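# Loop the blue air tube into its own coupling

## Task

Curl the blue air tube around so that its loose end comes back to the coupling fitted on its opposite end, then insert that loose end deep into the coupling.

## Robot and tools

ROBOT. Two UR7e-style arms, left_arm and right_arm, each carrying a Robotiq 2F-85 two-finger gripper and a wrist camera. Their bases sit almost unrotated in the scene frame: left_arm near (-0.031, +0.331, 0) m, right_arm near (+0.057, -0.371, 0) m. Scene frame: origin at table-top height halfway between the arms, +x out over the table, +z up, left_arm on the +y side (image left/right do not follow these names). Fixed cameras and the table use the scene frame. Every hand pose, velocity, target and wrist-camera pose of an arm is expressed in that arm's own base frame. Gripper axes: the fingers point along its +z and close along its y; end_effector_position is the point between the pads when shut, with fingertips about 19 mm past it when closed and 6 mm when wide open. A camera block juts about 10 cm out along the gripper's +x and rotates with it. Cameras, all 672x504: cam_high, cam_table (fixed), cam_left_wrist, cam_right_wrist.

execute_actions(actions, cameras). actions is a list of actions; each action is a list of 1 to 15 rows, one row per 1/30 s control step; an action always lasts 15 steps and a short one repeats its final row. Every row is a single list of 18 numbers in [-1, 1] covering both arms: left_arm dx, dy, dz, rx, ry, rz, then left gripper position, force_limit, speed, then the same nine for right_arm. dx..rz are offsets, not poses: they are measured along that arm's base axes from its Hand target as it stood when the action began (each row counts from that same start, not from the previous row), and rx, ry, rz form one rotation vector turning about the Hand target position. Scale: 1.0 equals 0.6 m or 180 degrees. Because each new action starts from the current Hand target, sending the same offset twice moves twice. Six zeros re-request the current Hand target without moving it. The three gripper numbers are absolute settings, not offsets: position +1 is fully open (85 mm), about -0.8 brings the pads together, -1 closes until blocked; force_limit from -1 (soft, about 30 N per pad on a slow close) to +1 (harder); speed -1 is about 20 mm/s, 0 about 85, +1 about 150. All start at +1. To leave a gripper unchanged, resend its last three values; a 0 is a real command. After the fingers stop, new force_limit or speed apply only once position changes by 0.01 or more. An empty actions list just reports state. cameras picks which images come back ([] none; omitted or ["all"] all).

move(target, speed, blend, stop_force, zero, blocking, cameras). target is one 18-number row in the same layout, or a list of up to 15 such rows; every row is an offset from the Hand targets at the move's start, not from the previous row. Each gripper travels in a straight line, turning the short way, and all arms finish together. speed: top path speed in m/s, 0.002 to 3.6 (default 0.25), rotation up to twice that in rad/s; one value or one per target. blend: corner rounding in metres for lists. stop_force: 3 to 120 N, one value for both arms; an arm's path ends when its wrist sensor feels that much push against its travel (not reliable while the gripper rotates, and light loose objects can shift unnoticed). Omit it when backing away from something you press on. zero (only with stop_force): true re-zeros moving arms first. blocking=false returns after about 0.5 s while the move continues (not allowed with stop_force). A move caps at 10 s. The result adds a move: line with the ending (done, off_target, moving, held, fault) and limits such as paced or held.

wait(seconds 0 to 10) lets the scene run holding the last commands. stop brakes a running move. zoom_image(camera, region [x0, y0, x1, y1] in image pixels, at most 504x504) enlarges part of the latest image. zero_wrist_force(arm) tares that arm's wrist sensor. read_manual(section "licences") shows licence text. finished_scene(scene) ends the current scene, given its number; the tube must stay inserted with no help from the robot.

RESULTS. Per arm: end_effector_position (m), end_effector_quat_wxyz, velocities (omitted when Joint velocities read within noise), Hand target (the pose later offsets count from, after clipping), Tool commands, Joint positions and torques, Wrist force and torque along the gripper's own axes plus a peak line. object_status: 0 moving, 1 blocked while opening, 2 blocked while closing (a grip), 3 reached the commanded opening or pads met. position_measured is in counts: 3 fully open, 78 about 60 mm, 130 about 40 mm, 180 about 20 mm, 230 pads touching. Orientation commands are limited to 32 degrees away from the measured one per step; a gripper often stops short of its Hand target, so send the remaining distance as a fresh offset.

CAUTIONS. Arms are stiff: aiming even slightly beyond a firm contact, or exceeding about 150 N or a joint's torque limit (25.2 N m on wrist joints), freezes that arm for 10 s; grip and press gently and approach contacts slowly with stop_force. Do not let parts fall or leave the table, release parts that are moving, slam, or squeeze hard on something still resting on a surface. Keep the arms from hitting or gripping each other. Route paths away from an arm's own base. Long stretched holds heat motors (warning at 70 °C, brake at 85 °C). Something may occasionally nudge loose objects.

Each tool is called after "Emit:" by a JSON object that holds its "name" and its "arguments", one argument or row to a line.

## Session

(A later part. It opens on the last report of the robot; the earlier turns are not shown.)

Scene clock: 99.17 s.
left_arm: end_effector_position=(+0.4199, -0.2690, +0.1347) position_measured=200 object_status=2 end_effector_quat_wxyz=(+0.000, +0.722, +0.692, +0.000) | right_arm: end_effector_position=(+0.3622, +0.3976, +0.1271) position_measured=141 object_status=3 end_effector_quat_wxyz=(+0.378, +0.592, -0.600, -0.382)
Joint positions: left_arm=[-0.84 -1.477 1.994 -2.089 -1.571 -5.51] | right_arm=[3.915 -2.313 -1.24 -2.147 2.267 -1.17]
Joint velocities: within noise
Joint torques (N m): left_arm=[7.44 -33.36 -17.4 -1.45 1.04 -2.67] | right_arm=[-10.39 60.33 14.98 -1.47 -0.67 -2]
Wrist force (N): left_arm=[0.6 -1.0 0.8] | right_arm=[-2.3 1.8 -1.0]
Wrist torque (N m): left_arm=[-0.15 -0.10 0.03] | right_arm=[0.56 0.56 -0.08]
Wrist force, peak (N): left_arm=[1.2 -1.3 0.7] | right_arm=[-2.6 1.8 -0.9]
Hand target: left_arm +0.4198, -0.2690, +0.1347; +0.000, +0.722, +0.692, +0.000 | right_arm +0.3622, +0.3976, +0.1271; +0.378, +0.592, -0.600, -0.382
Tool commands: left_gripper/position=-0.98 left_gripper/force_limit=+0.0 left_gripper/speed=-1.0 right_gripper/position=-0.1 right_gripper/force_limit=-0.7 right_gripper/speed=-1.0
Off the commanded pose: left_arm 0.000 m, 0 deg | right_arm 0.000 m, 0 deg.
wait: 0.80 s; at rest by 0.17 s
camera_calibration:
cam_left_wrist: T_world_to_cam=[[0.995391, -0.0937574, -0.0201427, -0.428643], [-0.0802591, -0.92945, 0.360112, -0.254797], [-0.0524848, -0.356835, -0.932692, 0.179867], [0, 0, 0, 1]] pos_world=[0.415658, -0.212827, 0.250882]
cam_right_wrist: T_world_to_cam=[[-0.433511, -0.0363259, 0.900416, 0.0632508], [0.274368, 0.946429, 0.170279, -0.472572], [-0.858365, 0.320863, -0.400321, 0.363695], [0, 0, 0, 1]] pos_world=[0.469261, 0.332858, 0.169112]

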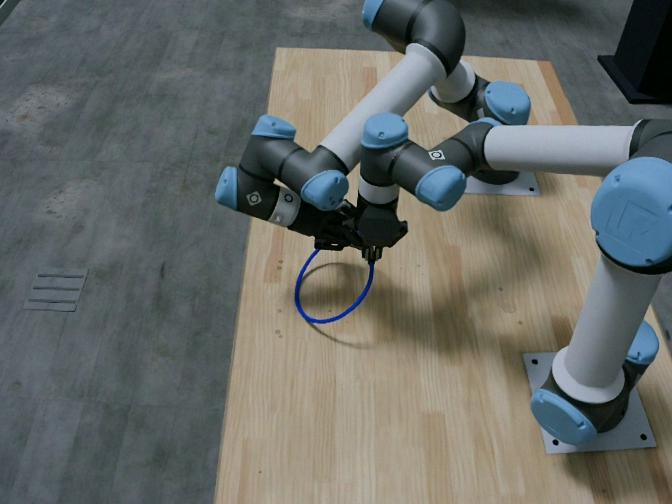

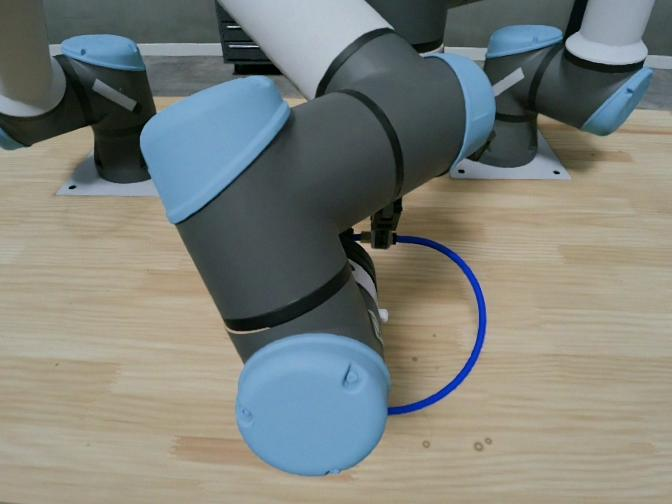

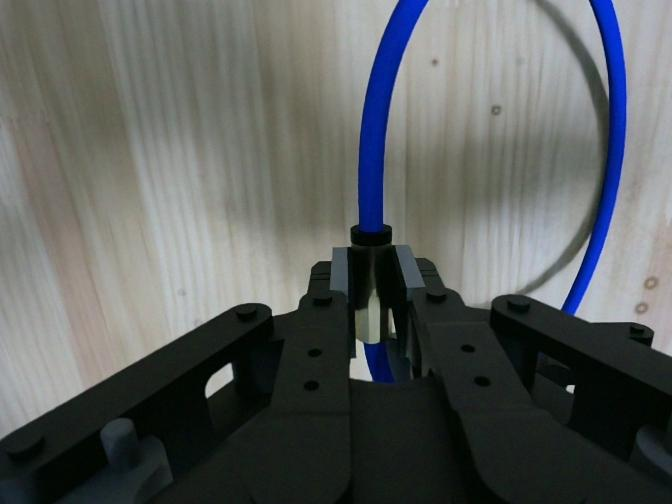

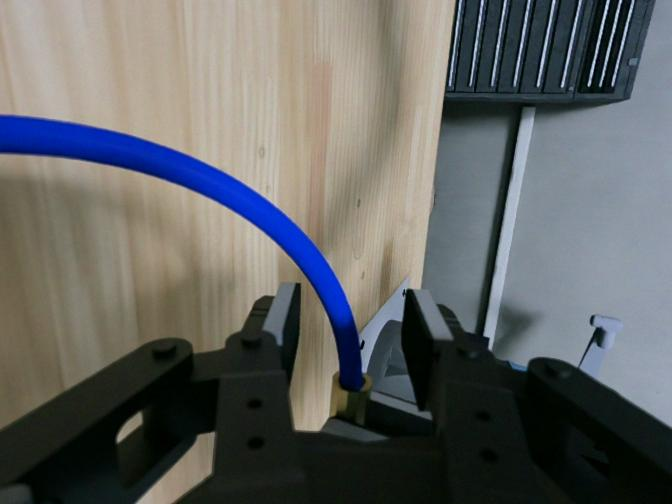

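Emit:
{"name": "move", "arguments": {
  "target": [0,0,0,0,0,0,-0.98,0,-1,-0.0004,-0.03,0,0,0,0,-0.1,-0.7,-1],
  "speed": 0.05,
  "cameras": ["cam_right_wrist"]
}}

Emit:
{"name": "move", "arguments": {
  "target": [0,0,0,0,0,0,-0.98,0,-1,0,0,0,0,0,0,-1,0,-1],
  "cameras": []
}}

Emit:
{"name": "wait", "arguments": {
  "seconds": 1.2,
  "cameras": ["cam_right_wrist","cam_left_wrist"]
}}

Emit:
{"name": "zoom_image", "arguments": {
  "camera": "cam_right_wrist",
  "region": [220, 260, 470, 470]
}}

Scene clock: 100.90 s.
left_arm: end_effector_position=(+0.4199, -0.2689, +0.1347) position_measured=200 object_status=2 end_effector_quat_wxyz=(+0.000, +0.722, +0.692, +0.000) | right_arm: end_effector_position=(+0.3620, +0.3798, +0.1271) position_measured=141 object_status=3 end_effector_quat_wxyz=(+0.378, +0.592, -0.600, -0.382)
Joint positions: left_arm=[-0.84 -1.477 1.994 -2.089 -1.571 -5.51] | right_arm=[3.897 -2.291 -1.278 -2.139 2.252 -1.183]
Joint velocities: within noise
Joint torques (N m): left_arm=[7.44 -32.27 -13.84 -1.7 -0.78 -2.42] | right_arm=[-10.15 59.77 7.56 2.35 -1.3 -2.32]
Wrist force (N): left_arm=[0.1 -1.1 0.6] | right_arm=[-3.4 1.1 -0.8]
Wrist torque (N m): left_arm=[-0.15 -0.24 0.05] | right_arm=[0.51 0.55 -0.11]
Wrist force, peak (N): left_arm=[1.4 -1.1 0.6] | right_arm=[-3.4 1.2 -0.9]
Hand target: left_arm +0.4198, -0.2690, +0.1347; +0.000, +0.722, +0.692, +0.000 | right_arm +0.3620, +0.3796, +0.1271; +0.378, +0.592, -0.600, -0.382
Off the commanded pose: left_arm 0.000 m, 0 deg | right_arm 0.000 m, 0 deg.
move: done
camera_calibration:
cam_right_wrist: T_world_to_cam=[[-0.433511, -0.0363259, 0.900416, 0.0624742], [0.274368, 0.946429, 0.170279, -0.455644], [-0.858365, 0.320863, -0.400321, 0.369149], [0, 0, 0, 1]] pos_world=[0.468961, 0.315058, 0.169112]
Images, in order (width x height): cam_right_wrist 672x504.

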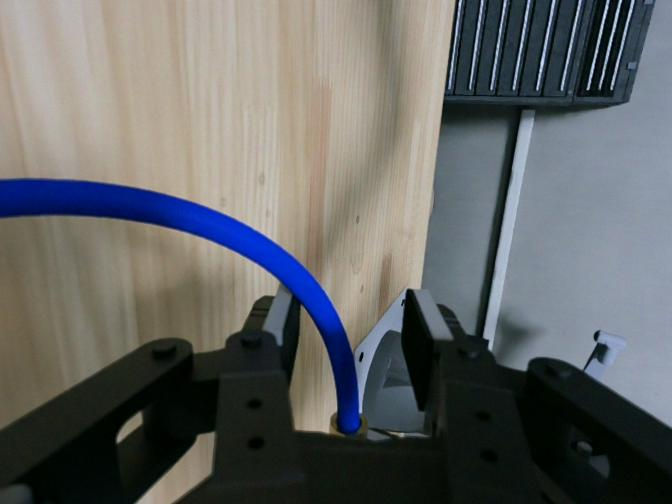

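Scene clock: 102.77 s.
left_arm: end_effector_position=(+0.4198, -0.2689, +0.1347) position_measured=200 object_status=2 end_effector_quat_wxyz=(+0.000, +0.722, +0.692, +0.000) | right_arm: end_effector_position=(+0.3620, +0.3796, +0.1271) position_measured=215 object_status=0 end_effector_quat_wxyz=(+0.378, +0.592, -0.600, -0.382)
Joint positions: left_arm=[-0.84 -1.477 1.994 -2.089 -1.571 -5.51] | right_arm=[3.896 -2.291 -1.278 -2.139 2.252 -1.183]
Joint velocities: within noise
Joint torques (N m): left_arm=[6.96 -32.22 -14.33 -1.93 -2.7 -2.29] | right_arm=[-7.97 56.94 13.37 1.53 1.34 -1.82]
Wrist force (N): left_arm=[1.6 -0.3 2.2] | right_arm=[-1.8 3.6 -0.9]
Wrist torque (N m): left_arm=[-0.14 -0.21 0.08] | right_arm=[0.53 0.58 -0.23]
Wrist force, peak (N): left_arm=[2.0 -2.6 -1.3] | right_arm=[-2.0 3.5 -1.1]
Hand target: left_arm +0.4198, -0.2690, +0.1347; +0.000, +0.722, +0.692, +0.000 | right_arm +0.3620, +0.3796, +0.1271; +0.378, +0.592, -0.600, -0.382
Off the commanded pose: left_arm 0.000 m, 0 deg | right_arm 0.000 m, 0 deg.
move: done
No camera images: "cameras" was empty.

Scene clock: 103.97 s.
left_arm: end_effector_position=(+0.4198, -0.2689, +0.1347) position_measured=200 object_status=2 end_effector_quat_wxyz=(+0.000, +0.722, +0.692, +0.000) | right_arm: end_effector_position=(+0.3620, +0.3796, +0.1271) position_measured=215 object_status=2 end_effector_quat_wxyz=(+0.378, +0.592, -0.600, -0.382)
Joint positions: left_arm=[-0.84 -1.477 1.994 -2.089 -1.571 -5.51] | right_arm=[3.896 -2.291 -1.278 -2.139 2.252 -1.183]
Joint velocities: within noise
Joint torques (N m): left_arm=[6.84 -31.36 -14.84 -2.19 -2.4 -2.51] | right_arm=[-6.77 51.43 15.81 1.31 2.41 -1.29]
Wrist force (N): left_arm=[1.4 -0.4 2.3] | right_arm=[-1.7 3.4 -1.0]
Wrist torque (N m): left_arm=[-0.15 -0.16 0.08] | right_arm=[0.50 0.57 -0.22]
Wrist force, peak (N): left_arm=[1.5 -0.5 2.6] | right_arm=[-1.9 3.5 -1.3]
Hand target: left_arm +0.4198, -0.2690, +0.1347; +0.000, +0.722, +0.692, +0.000 | right_arm +0.3620, +0.3796, +0.1271; +0.378, +0.592, -0.600, -0.382
Tool commands: left_gripper/position=-0.98 left_gripper/force_limit=+0.0 left_gripper/speed=-1.0 right_gripper/position=-1.0 right_gripper/force_limit=+0.0 right_gripper/speed=-1.0
Off the commanded pose: left_arm 0.000 m, 0 deg | right_arm 0.000 m, 0 deg.
wait: 1.20 s; at rest by 0.17 s
camera_calibration:
cam_left_wrist: T_world_to_cam=[[0.995399, -0.0936648, -0.0201784, -0.428618], [-0.0801601, -0.92946, 0.360109, -0.25484], [-0.0524845, -0.356835, -0.932692, 0.179867], [0, 0, 0, 1]] pos_world=[0.415658, -0.212827, 0.250882]
cam_right_wrist: T_world_to_cam=[[-0.433538, -0.0364099, 0.900399, 0.0625089], [0.274411, 0.946395, 0.170398, -0.455484], [-0.858337, 0.320953, -0.400307, 0.369169], [0, 0, 0, 1]] pos_world=[0.468962, 0.314858, 0.169111]
Images, in order (width x height): cam_left_wrist 672x504, cam_right_wrist 672x504.

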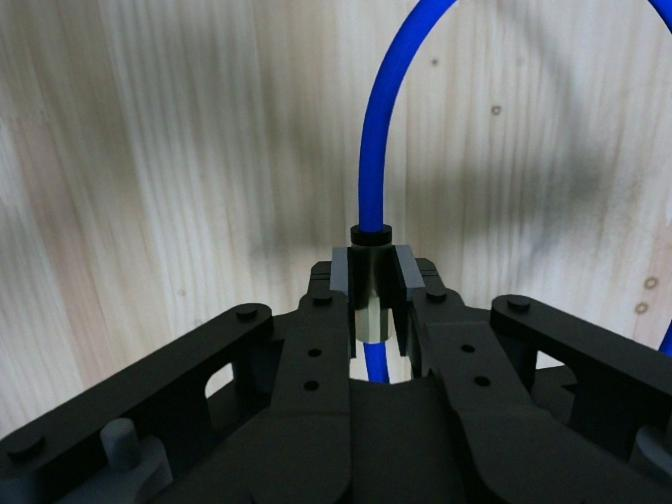

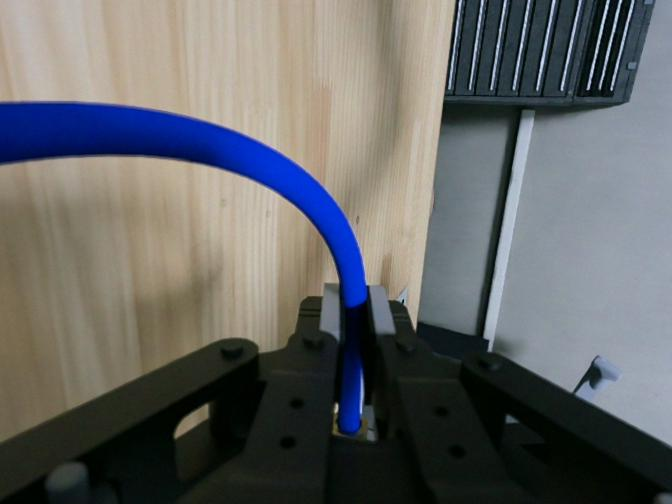

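Scaled by 2.016 from the camera's 672x504 image, which has a finer 960x720 frame.

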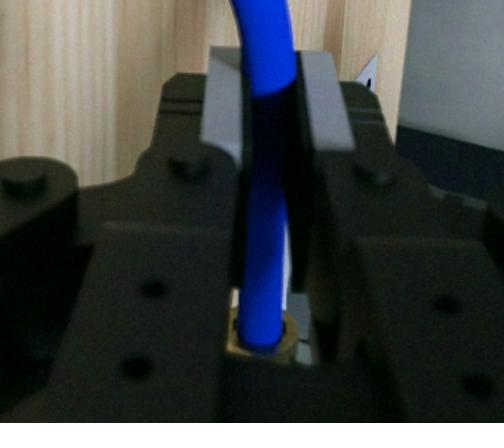

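Emit:
{"name": "move", "arguments": {
  "target": [0,0,0,0,0,0,-0.98,0,-1,0.0002,0.016,0,0,0,0,-1,0,-1],
  "speed": 0.01,
  "stop_force": 50,
  "cameras": ["cam_right_wrist","cam_left_wrist"]
}}

Emit:
{"name": "zoom_image", "arguments": {
  "camera": "cam_right_wrist",
  "region": [220, 260, 470, 470]
}}

Scene clock: 105.83 s.
left_arm: end_effector_position=(+0.4198, -0.2689, +0.1346) position_measured=200 object_status=2 end_effector_quat_wxyz=(+0.000, +0.722, +0.692, +0.000) | right_arm: end_effector_position=(+0.3621, +0.3835, +0.1271) position_measured=215 object_status=2 end_effector_quat_wxyz=(+0.378, +0.592, -0.600, -0.382)
Joint positions: left_arm=[-0.84 -1.477 1.994 -2.088 -1.571 -5.51] | right_arm=[3.9 -2.296 -1.27 -2.141 2.255 -1.18]
Joint velocities: within noise
Joint torques (N m): left_arm=[-29.6 -31.49 -42.85 -14.21 -10.87 -2.55] | right_arm=[10.09 60.34 21.69 8.39 12.13 -2.12]
Wrist force (N): left_arm=[50.2 -5.9 2.7] | right_arm=[46.9 1.1 -6.2]
Wrist torque (N m): left_arm=[-0.09 0.25 0.22] | right_arm=[0.53 1.03 -0.19]
Wrist force, peak (N): left_arm=[53.6 -6.4 2.9] | right_arm=[50.4 0.9 -6.2]
Hand target: left_arm +0.4198, -0.2690, +0.1347; +0.000, +0.722, +0.692, +0.000 | right_arm +0.3621, +0.3835, +0.1271; +0.378, +0.592, -0.600, -0.382 (not the last commanded pose)
Off the commanded pose: left_arm 0.000 m, 0 deg | right_arm 0.006 m, 0 deg.
move: contact (right_arm)
camera_calibration:
cam_left_wrist: T_world_to_cam=[[0.995388, -0.0937412, -0.0203899, -0.428566], [-0.0801716, -0.929567, 0.35983, -0.254694], [-0.0526847, -0.356536, -0.932795, 0.180075], [0, 0, 0, 1]] pos_world=[0.415658, -0.212726, 0.250881]
cam_right_wrist: T_world_to_cam=[[-0.433533, -0.0361223, 0.900413, 0.0625975], [0.274271, 0.946502, 0.170028, -0.459108], [-0.858385, 0.32067, -0.400432, 0.368137], [0, 0, 0, 1]] pos_world=[0.469062, 0.318757, 0.169112]
Images, in order (width x height): cam_left_wrist 672x504, cam_right_wrist 672x504.

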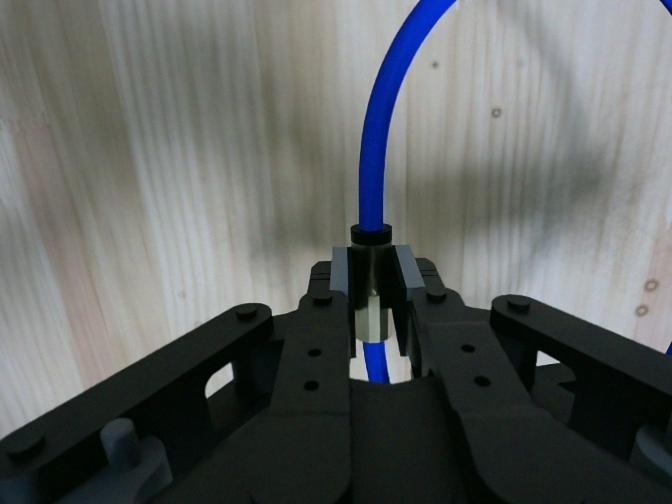

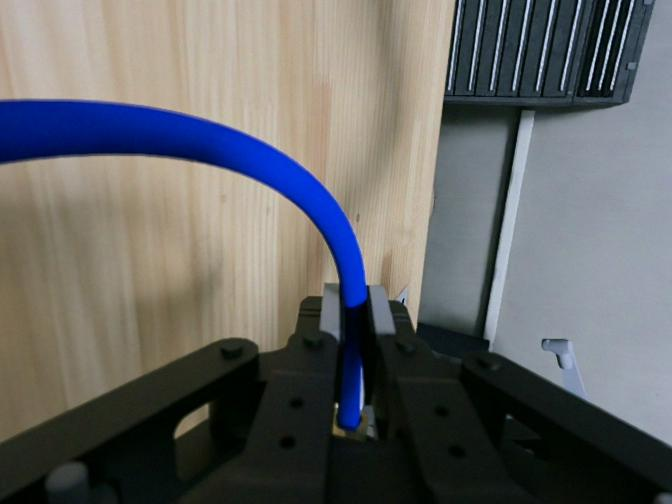

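Scaled by 2.016 from the camera's 672x504 image, which has a finer 960x720 frame.

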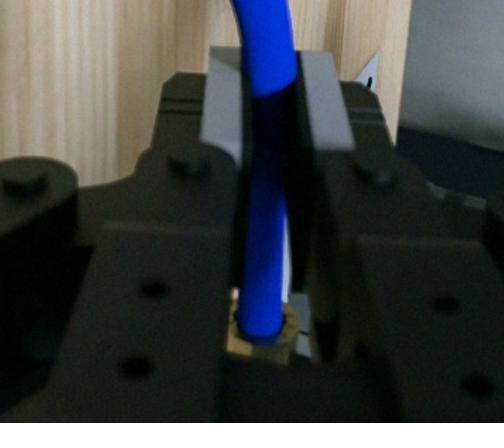

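Emit:
{"name": "move", "arguments": {
  "target": [0,0,0,0,0,0,-0.98,0,-1,-0.0001,-0.0085,0,0,0,0,-1,0,-1],
  "speed": 0.02,
  "cameras": ["cam_right_wrist"]
}}

Emit:
{"name": "zoom_image", "arguments": {
  "camera": "cam_right_wrist",
  "region": [220, 260, 470, 470]
}}

Scene clock: 107.03 s.
left_arm: end_effector_position=(+0.4198, -0.2692, +0.1348) position_measured=200 object_status=2 end_effector_quat_wxyz=(+0.000, +0.722, +0.692, +0.000) | right_arm: end_effector_position=(+0.3620, +0.3786, +0.1271) position_measured=215 object_status=2 end_effector_quat_wxyz=(+0.378, +0.592, -0.600, -0.382)
Joint positions: left_arm=[-0.84 -1.477 1.994 -2.089 -1.572 -5.51] | right_arm=[3.895 -2.29 -1.28 -2.139 2.251 -1.184]
Joint velocities: within noise
Joint torques (N m): left_arm=[2.39 -31.65 -18.96 0.34 1.33 -2.5] | right_arm=[-13.42 57.71 8.03 1.53 -3.34 -2.05]
Wrist force (N): left_arm=[-6.4 0.4 2.2] | right_arm=[-9.8 3.3 -0.2]
Wrist torque (N m): left_arm=[-0.16 -0.25 0.07] | right_arm=[0.44 0.52 -0.22]
Wrist force, peak (N): left_arm=[50.3 -6.1 2.7] | right_arm=[47.1 1.0 -5.8]
Hand target: left_arm +0.4198, -0.2690, +0.1347; +0.000, +0.722, +0.692, +0.000 | right_arm +0.3620, +0.3784, +0.1271; +0.378, +0.592, -0.600, -0.382
Off the commanded pose: left_arm 0.000 m, 0 deg | right_arm 0.000 m, 0 deg.
move: done
camera_calibration:
cam_right_wrist: T_world_to_cam=[[-0.433557, -0.0362078, 0.900399, 0.0624178], [0.274232, 0.946499, 0.170109, -0.454437], [-0.858385, 0.32067, -0.400432, 0.369623], [0, 0, 0, 1]] pos_world=[0.468962, 0.313857, 0.169111]
Images, in order (width x height): cam_right_wrist 672x504.

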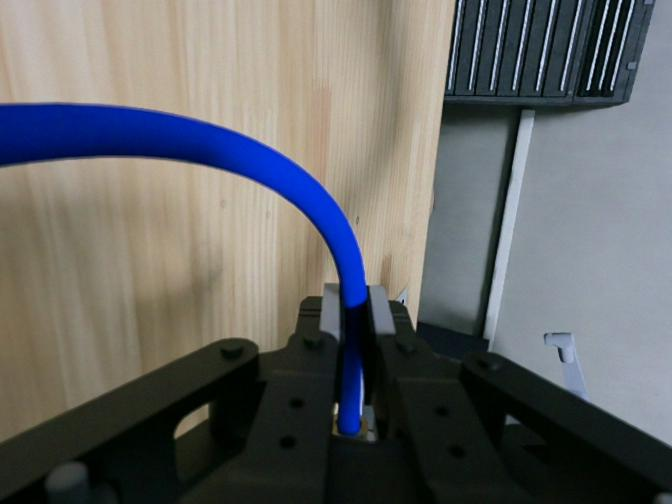

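Scaled by 2.016 from the camera's 672x504 image, which has a finer 960x720 frame.

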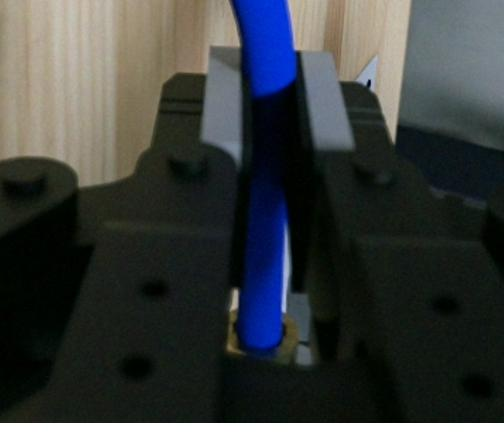

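Emit:
{"name": "move", "arguments": {
  "target": [0,0,0,0,0,0,-0.98,0,-1,0,0.002,0,0,0,0,-1,0,-1],
  "speed": 0.02,
  "cameras": []
}}

Emit:
{"name": "move", "arguments": {
  "target": [0,0,0,0,0,0,-0.98,0,-1,0,0,0,0,0,0,0.3,0,-1],
  "cameras": []
}}

Emit:
{"name": "wait", "arguments": {
  "seconds": 1.5,
  "cameras": ["cam_right_wrist","cam_left_wrist","cam_table"]
}}

Emit:
{"name": "zoom_image", "arguments": {
  "camera": "cam_right_wrist",
  "region": [220, 260, 470, 470]
}}

Scene clock: 108.43 s.
left_arm: end_effector_position=(+0.4198, -0.2689, +0.1346) position_measured=200 object_status=2 end_effector_quat_wxyz=(+0.000, +0.722, +0.692, +0.000) | right_arm: end_effector_position=(+0.3620, +0.3795, +0.1271) position_measured=215 object_status=2 end_effector_quat_wxyz=(+0.378, +0.592, -0.600, -0.382)
Joint positions: left_arm=[-0.84 -1.477 1.994 -2.089 -1.571 -5.51] | right_arm=[3.896 -2.291 -1.278 -2.139 2.251 -1.183]
Joint velocities: within noise
Joint torques (N m): left_arm=[5.54 -30.56 -15.45 -2.39 1.28 -2.36] | right_arm=[12.49 36.17 31.81 -1.7 3.34 2.5]
Wrist force (N): left_arm=[5.7 0.3 2.4] | right_arm=[4.2 3.0 -1.2]
Wrist torque (N m): left_arm=[0.04 -0.20 0.10] | right_arm=[0.50 0.30 -0.21]
Wrist force, peak (N): left_arm=[-7.7 0.6 2.4] | right_arm=[-11.2 3.6 0.0]
Hand target: left_arm +0.4198, -0.2690, +0.1347; +0.000, +0.722, +0.692, +0.000 | right_arm +0.3620, +0.3796, +0.1271; +0.378, +0.592, -0.600, -0.382
Off the commanded pose: left_arm 0.000 m, 0 deg | right_arm 0.000 m, 0 deg.
move: done
No camera images: "cameras" was empty.

Scene clock: 111.07 s.
left_arm: end_effector_position=(+0.4199, -0.2690, +0.1347) position_measured=200 object_status=2 end_effector_quat_wxyz=(+0.000, +0.722, +0.692, +0.000) | right_arm: end_effector_position=(+0.3620, +0.3796, +0.1271) position_measured=91 object_status=0 end_effector_quat_wxyz=(+0.378, +0.592, -0.600, -0.382)
Joint positions: left_arm=[-0.84 -1.477 1.994 -2.089 -1.571 -5.51] | right_arm=[3.896 -2.291 -1.278 -2.139 2.251 -1.183]
Joint velocities: within noise
Joint torques (N m): left_arm=[-4.46 -30.2 -24.49 -2.97 -2.41 -2.48] | right_arm=[-0.65 44.55 19.22 0.02 -0.94 1.68]
Wrist force (N): left_arm=[1.6 0.3 0.8] | right_arm=[-0.1 1.8 -0.7]
Wrist torque (N m): left_arm=[0.05 -0.26 0.03] | right_arm=[0.54 0.22 -0.08]
Wrist force, peak (N): left_arm=[6.6 0.3 2.0] | right_arm=[4.8 3.5 -1.2]
Hand target: left_arm +0.4198, -0.2690, +0.1347; +0.000, +0.722, +0.692, +0.000 | right_arm +0.3620, +0.3796, +0.1271; +0.378, +0.592, -0.600, -0.382
Off the commanded pose: left_arm 0.000 m, 0 deg | right_arm 0.000 m, 0 deg.
move: done
No camera images: "cameras" was empty.

Scene clock: 112.57 s.
left_arm: end_effector_position=(+0.4199, -0.2690, +0.1347) position_measured=200 object_status=2 end_effector_quat_wxyz=(+0.000, +0.722, +0.692, +0.000) | right_arm: end_effector_position=(+0.3620, +0.3796, +0.1271) position_measured=91 object_status=3 end_effector_quat_wxyz=(+0.378, +0.592, -0.600, -0.382)
Joint positions: left_arm=[-0.84 -1.477 1.994 -2.089 -1.571 -5.51] | right_arm=[3.896 -2.291 -1.278 -2.139 2.251 -1.183]
Joint velocities: within noise
Joint torques (N m): left_arm=[-5.06 -29.93 -24.19 -2.11 -2.56 -2.41] | right_arm=[-7.02 47.79 12.81 0.79 -0.33 1.2]
Wrist force (N): left_arm=[1.7 0.3 0.6] | right_arm=[-0.1 1.9 -0.7]
Wrist torque (N m): left_arm=[0.05 -0.27 0.03] | right_arm=[0.55 0.22 -0.08]
Wrist force, peak (N): left_arm=[1.7 0.3 0.9] | right_arm=[-0.1 2.0 -0.9]
Hand target: left_arm +0.4198, -0.2690, +0.1347; +0.000, +0.722, +0.692, +0.000 | right_arm +0.3620, +0.3796, +0.1271; +0.378, +0.592, -0.600, -0.382
Tool commands: left_gripper/position=-0.98 left_gripper/force_limit=+0.0 left_gripper/speed=-1.0 right_gripper/position=+0.3 right_gripper/force_limit=+0.0 right_gripper/speed=-1.0
Off the commanded pose: left_arm 0.000 m, 0 deg | right_arm 0.000 m, 0 deg.
wait: 1.50 s; at rest by 0.17 s
camera_calibration:
cam_left_wrist: T_world_to_cam=[[0.995399, -0.0936648, -0.0201784, -0.428618], [-0.0801601, -0.92946, 0.360109, -0.25484], [-0.0524845, -0.356835, -0.932692, 0.179867], [0, 0, 0, 1]] pos_world=[0.415658, -0.212827, 0.250882]
cam_right_wrist: T_world_to_cam=[[-0.433533, -0.0361223, 0.900413, 0.0624567], [0.274271, 0.946502, 0.170028, -0.455417], [-0.858385, 0.32067, -0.400432, 0.369388], [0, 0, 0, 1]] pos_world=[0.469062, 0.314857, 0.169112]
Images, in order (width x height): cam_table 672x504, cam_left_wrist 672x504, cam_right_wrist 672x504.

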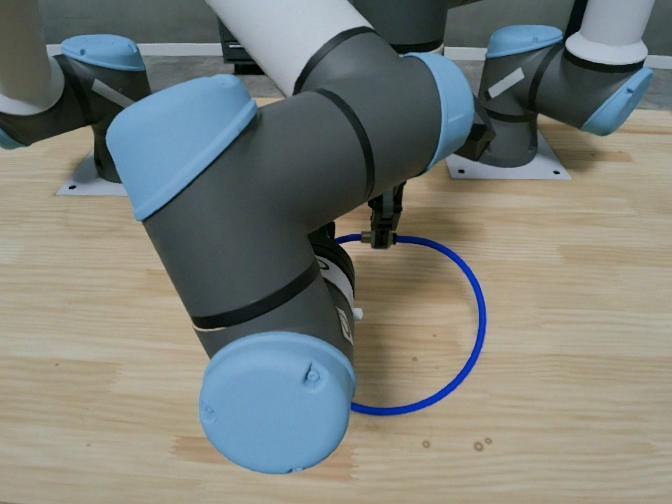

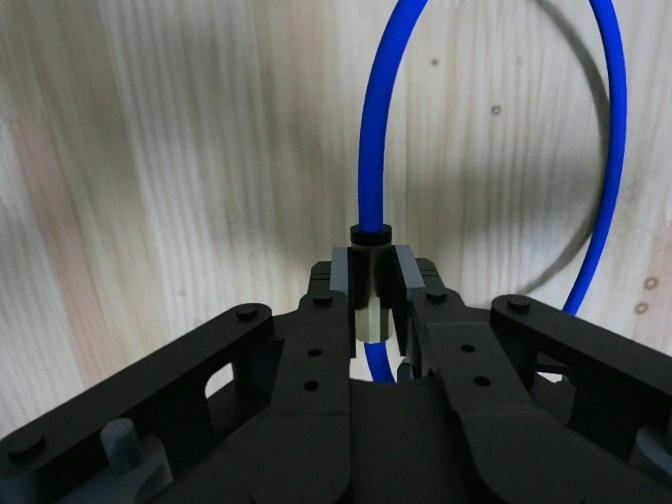

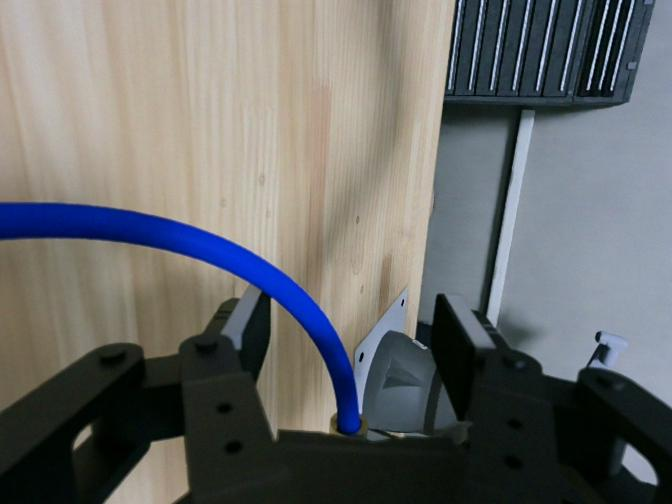

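Scaled by 2.016 from the camera's 672x504 image, which has a finer 960x720 frame.

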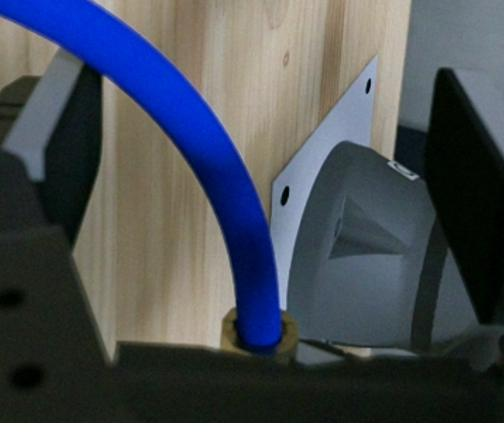

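Emit:
{"name": "move", "arguments": {
  "target": [
    [0,0,0,0,0,0,-0.98,0,-1,0.0667,0,0,0,0,0,0.3,0,-1],
    [0,0,0,0,0,0,-0.98,0,-1,0.12,-0.02,0.2,0,0,0,0.3,0,-1],
    [0,0,0,0,0,0,-0.98,0,-1,0.02,-0.3,0.3,0,0,0,0.3,0,-1]
  ],
  "speed": [0.05,0.12,0.25]
}}

Emit:
{"name": "zoom_image", "arguments": {
  "camera": "cam_table",
  "region": [290, 180, 460, 310]
}}

Scene clock: 116.73 s.
left_arm: end_effector_position=(+0.4198, -0.2690, +0.1347) position_measured=200 object_status=2 end_effector_quat_wxyz=(+0.000, +0.722, +0.692, +0.000) | right_arm: end_effector_position=(+0.3741, +0.1997, +0.3070) position_measured=91 object_status=3 end_effector_quat_wxyz=(+0.378, +0.592, -0.600, -0.382)
Joint positions: left_arm=[-0.84 -1.477 1.994 -2.089 -1.571 -5.51] | right_arm=[3.666 -2.025 -1.222 -2.54 2.053 -1.324]
Joint velocities: within noise
Joint torques (N m): left_arm=[-4.31 -27.41 -23.81 -1.05 -2.32 -2.31] | right_arm=[-11.75 49.12 10.65 -2.91 -1.08 -2.14]
Wrist force (N): left_arm=[1.5 -0.1 0.6] | right_arm=[-0.1 1.9 -0.6]
Wrist torque (N m): left_arm=[0.00 -0.25 0.03] | right_arm=[0.55 0.21 -0.07]
Wrist force, peak (N): left_arm=[1.9 0.3 0.8] | right_arm=[1.6 2.6 -0.7]
Hand target: left_arm +0.4198, -0.2690, +0.1347; +0.000, +0.722, +0.692, +0.000 | right_arm +0.3740, +0.1996, +0.3071; +0.378, +0.592, -0.600, -0.382
Off the commanded pose: left_arm 0.000 m, 0 deg | right_arm 0.000 m, 0 deg.
move: done
camera_calibration:
cam_left_wrist: T_world_to_cam=[[0.995399, -0.0936648, -0.0201784, -0.428618], [-0.0801601, -0.92946, 0.360109, -0.25484], [-0.0524845, -0.356835, -0.932692, 0.179867], [0, 0, 0, 1]] pos_world=[0.415658, -0.212827, 0.250882]
cam_right_wrist: T_world_to_cam=[[-0.433415, -0.0361651, 0.900469, -0.10089], [0.274182, 0.946536, 0.169985, -0.319061], [-0.858473, 0.320566, -0.400327, 0.509402], [0, 0, 0, 1]] pos_world=[0.481061, 0.135057, 0.349012]

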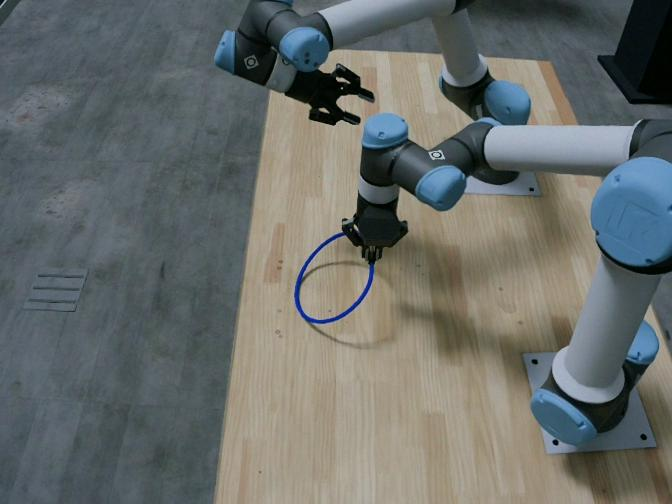

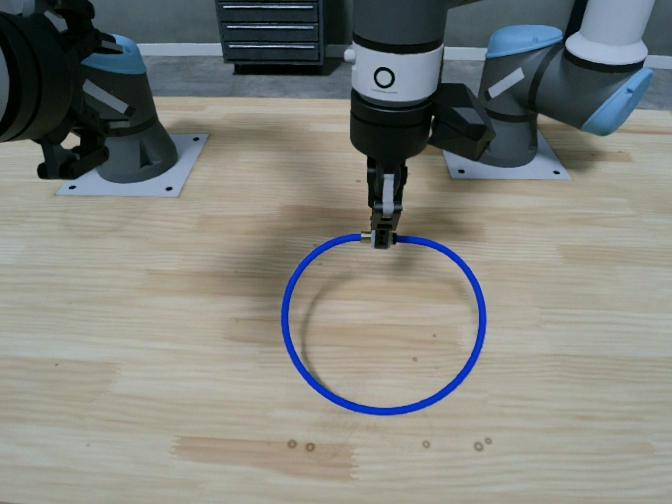

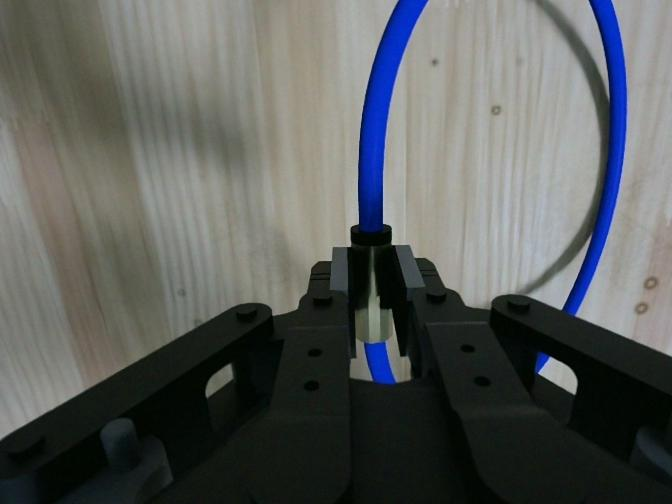

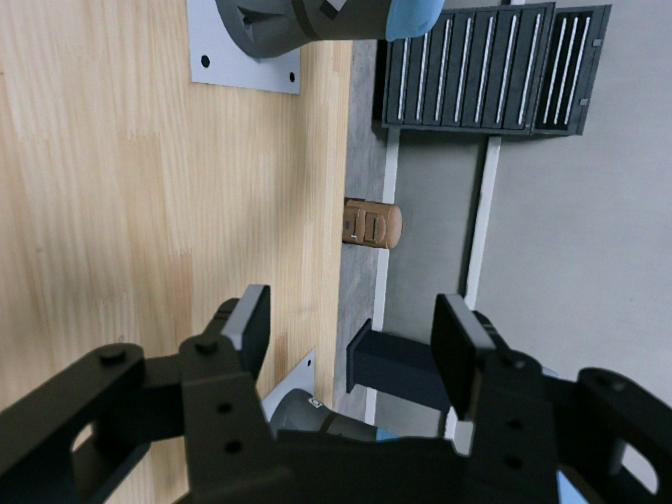

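Scaled by 2.965 from the camera's 672x504 image, which has a finer 960x720 frame.

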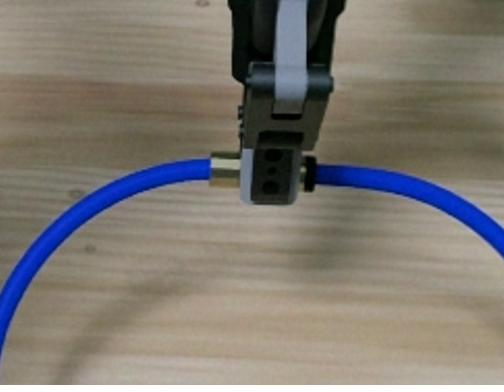

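Emit:
{"name": "move", "arguments": {
  "target": [
    [0,0,-0.15,0,0,0,-0.98,0,-1,0,0,0,0,0,0,0.3,0,-1],
    [0,0,-0.1875,0,0,0,-0.98,0,-1,0,0,0,0,0,0,0.3,0,-1]
  ],
  "speed": [0.1,0.03],
  "cameras": ["cam_table"]
}}

Emit:
{"name": "move", "arguments": {
  "target": [0,0,0,0,0,0,0.0,0,-1,0,0,0,0,0,0,0.3,0,-1],
  "cameras": []
}}

Emit:
{"name": "wait", "arguments": {
  "seconds": 0.8,
  "cameras": []
}}

Emit:
{"name": "move", "arguments": {
  "target": [
    [0,0,0.2,0,0,0,0.0,0,-1,0,0,0,0,0,0,0.3,0,-1],
    [-0.05,0.2,0.3,0,0,0,0.0,0,-1,0,0,0,0,0,0,0.3,0,-1]
  ],
  "speed": [0.08,0.25]
}}

Emit:
{"name": "zoom_image", "arguments": {
  "camera": "cam_table",
  "region": [290, 220, 490, 370]
}}

Scene clock: 119.47 s.
left_arm: end_effector_position=(+0.4198, -0.2690, +0.0223) position_measured=200 object_status=2 end_effector_quat_wxyz=(+0.000, +0.722, +0.692, +0.000) | right_arm: end_effector_position=(+0.3740, +0.1996, +0.3071) position_measured=91 object_status=3 end_effector_quat_wxyz=(+0.378, +0.592, -0.600, -0.382)
Joint positions: left_arm=[-0.84 -1.289 2.127 -2.409 -1.571 -5.51] | right_arm=[3.665 -2.025 -1.222 -2.54 2.052 -1.324]
Joint velocities: within noise
Joint torques (N m): left_arm=[7.99 -26.34 -8.26 -4.87 -0.01 2.89] | right_arm=[-10.03 51.28 14.18 -2.02 -1.16 -2.15]
Wrist force (N): left_arm=[1.7 0.0 0.7] | right_arm=[-0.1 2.1 -0.7]
Wrist torque (N m): left_arm=[0.00 -0.26 0.02] | right_arm=[0.57 0.21 -0.07]
Wrist force, peak (N): left_arm=[1.8 0.0 1.3] | right_arm=[-0.2 2.1 -0.9]
Hand target: left_arm +0.4198, -0.2690, +0.0222; +0.000, +0.722, +0.692, +0.000 | right_arm +0.3740, +0.1996, +0.3071; +0.378, +0.592, -0.600, -0.382
Off the commanded pose: left_arm 0.000 m, 0 deg | right_arm 0.000 m, 0 deg.
move: done
Images, in order (width x height): cam_table 672x504.

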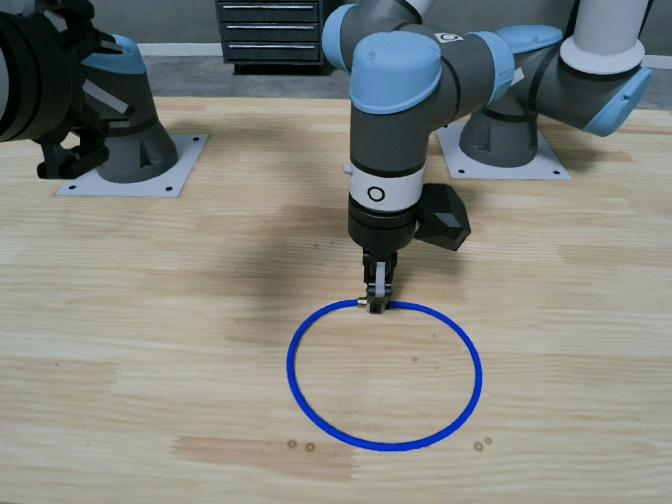

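Scene clock: 121.10 s.
left_arm: end_effector_position=(+0.4198, -0.2689, +0.0222) position_measured=128 object_status=0 end_effector_quat_wxyz=(+0.000, +0.722, +0.692, +0.000) | right_arm: end_effector_position=(+0.3740, +0.1996, +0.3071) position_measured=91 object_status=3 end_effector_quat_wxyz=(+0.378, +0.592, -0.600, -0.382)
Joint positions: left_arm=[-0.84 -1.288 2.127 -2.409 -1.571 -5.51] | right_arm=[3.665 -2.025 -1.222 -2.54 2.052 -1.324]
Joint velocities: within noise
Joint torques (N m): left_arm=[8.37 -27.56 -10.43 -4.37 2.35 2.85] | right_arm=[-9.51 52.01 16.67 -1.57 -0.98 -2.07]
Wrist force (N): left_arm=[1.5 0.1 0.3] | right_arm=[-0.3 2.2 -0.6]
Wrist torque (N m): left_arm=[0.02 -0.23 0.01] | right_arm=[0.59 0.22 -0.07]
Wrist force, peak (N): left_arm=[1.9 0.0 1.0] | right_arm=[-0.2 2.2 -0.8]
Hand target: left_arm +0.4198, -0.2690, +0.0222; +0.000, +0.722, +0.692, +0.000 | right_arm +0.3740, +0.1996, +0.3071; +0.378, +0.592, -0.600, -0.382
Off the commanded pose: left_arm 0.000 m, 0 deg | right_arm 0.000 m, 0 deg.
move: done
No camera images: "cameras" was empty.

Scene clock: 121.90 s.
left_arm: end_effector_position=(+0.4198, -0.2689, +0.0222) position_measured=128 object_status=3 end_effector_quat_wxyz=(+0.000, +0.722, +0.692, +0.000) | right_arm: end_effector_position=(+0.3740, +0.1996, +0.3071) position_measured=91 object_status=3 end_effector_quat_wxyz=(+0.378, +0.592, -0.600, -0.382)
Joint positions: left_arm=[-0.84 -1.288 2.127 -2.409 -1.571 -5.51] | right_arm=[3.665 -2.025 -1.222 -2.54 2.052 -1.324]
Joint velocities: within noise
Joint torques (N m): left_arm=[7.49 -26.41 -12.22 -4.51 2.64 2.8] | right_arm=[-9.56 51.18 16.57 -1.14 -1.02 -1.94]
Wrist force (N): left_arm=[1.7 0.1 0.2] | right_arm=[-0.3 2.0 -0.9]
Wrist torque (N m): left_arm=[0.02 -0.27 0.02] | right_arm=[0.56 0.22 -0.06]
Wrist force, peak (N): left_arm=[2.0 0.2 0.2] | right_arm=[0.0 2.1 -0.8]
Hand target: left_arm +0.4198, -0.2690, +0.0222; +0.000, +0.722, +0.692, +0.000 | right_arm +0.3740, +0.1996, +0.3071; +0.378, +0.592, -0.600, -0.382
Tool commands: left_gripper/position=+0.0 left_gripper/force_limit=+0.0 left_gripper/speed=-1.0 right_gripper/position=+0.3 right_gripper/force_limit=+0.0 right_gripper/speed=-1.0
Off the commanded pose: left_arm 0.000 m, 0 deg | right_arm 0.000 m, 0 deg.
wait: 0.80 s; at rest by 0.17 s
No camera images: "cameras" was empty.

Scene clock: 124.73 s.
left_arm: end_effector_position=(+0.3899, -0.1491, +0.2020) position_measured=128 object_status=3 end_effector_quat_wxyz=(+0.000, +0.722, +0.692, +0.000) | right_arm: end_effector_position=(+0.3740, +0.1996, +0.3071) position_measured=91 object_status=3 end_effector_quat_wxyz=(+0.378, +0.592, -0.600, -0.382)
Joint positions: left_arm=[-0.69 -1.753 2.068 -1.886 -1.571 -5.36] | right_arm=[3.665 -2.025 -1.222 -2.54 2.052 -1.324]
Joint velocities: within noise
Joint torques (N m): left_arm=[7.23 -27.95 -23.87 -0.86 -2.96 3.27] | right_arm=[-9.34 50.37 19.82 -0.16 -0.79 -1.95]
Wrist force (N): left_arm=[1.6 0.1 0.5] | right_arm=[0.1 2.0 -0.6]
Wrist torque (N m): left_arm=[0.02 -0.25 0.02] | right_arm=[0.56 0.17 -0.07]
Wrist force, peak (N): left_arm=[3.1 -0.3 -0.5] | right_arm=[-0.1 2.2 -0.9]
Hand target: left_arm +0.3898, -0.1490, +0.2022; +0.000, +0.722, +0.692, +0.000 | right_arm +0.3740, +0.1996, +0.3071; +0.378, +0.592, -0.600, -0.382
Off the commanded pose: left_arm 0.000 m, 0 deg | right_arm 0.000 m, 0 deg.
move: done
camera_calibration:
cam_left_wrist: T_world_to_cam=[[0.995394, -0.093704, -0.02028, -0.386234], [-0.0801648, -0.92949, 0.36003, -0.170041], [-0.0525863, -0.356746, -0.93272, 0.284002], [0, 0, 0, 1]] pos_world=[0.385758, -0.0929265, 0.318282]
cam_right_wrist: T_world_to_cam=[[-0.433533, -0.0361223, 0.900413, -0.100961], [0.274271, 0.946502, 0.170028, -0.318915], [-0.858385, 0.32067, -0.400432, 0.509401], [0, 0, 0, 1]] pos_world=[0.480962, 0.134857, 0.349112]

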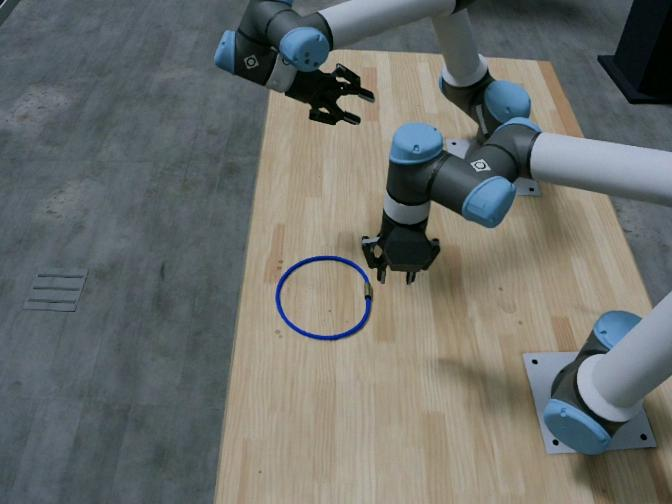

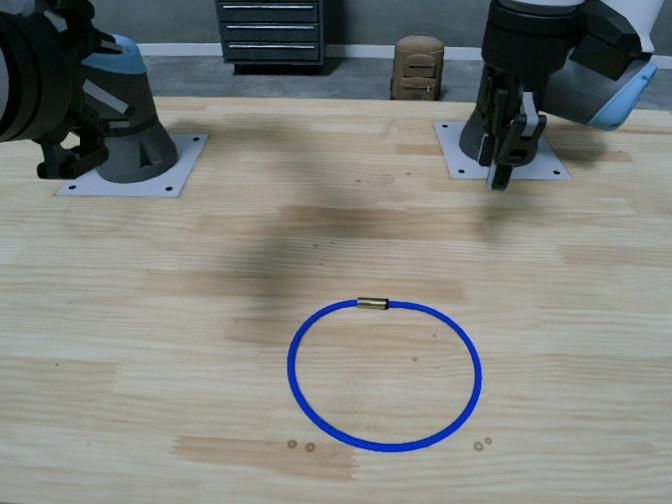

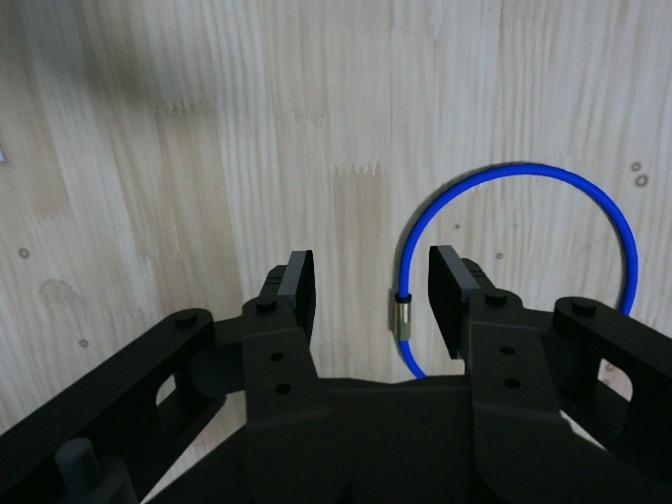

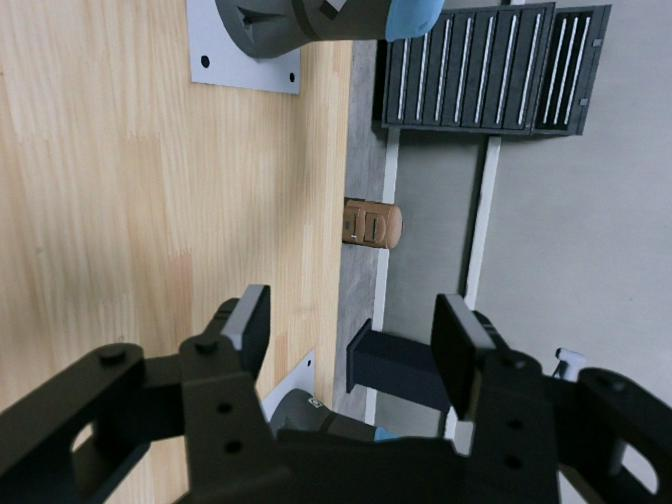

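Scaled by 2.520 from the camera's 672x504 image, which has a finer 960x720 frame.

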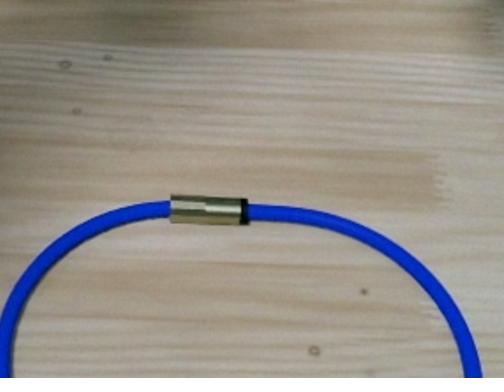

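Emit:
{"name": "finished_scene", "arguments": {
  "scene": 1
}}

The scene is finished: the task was done.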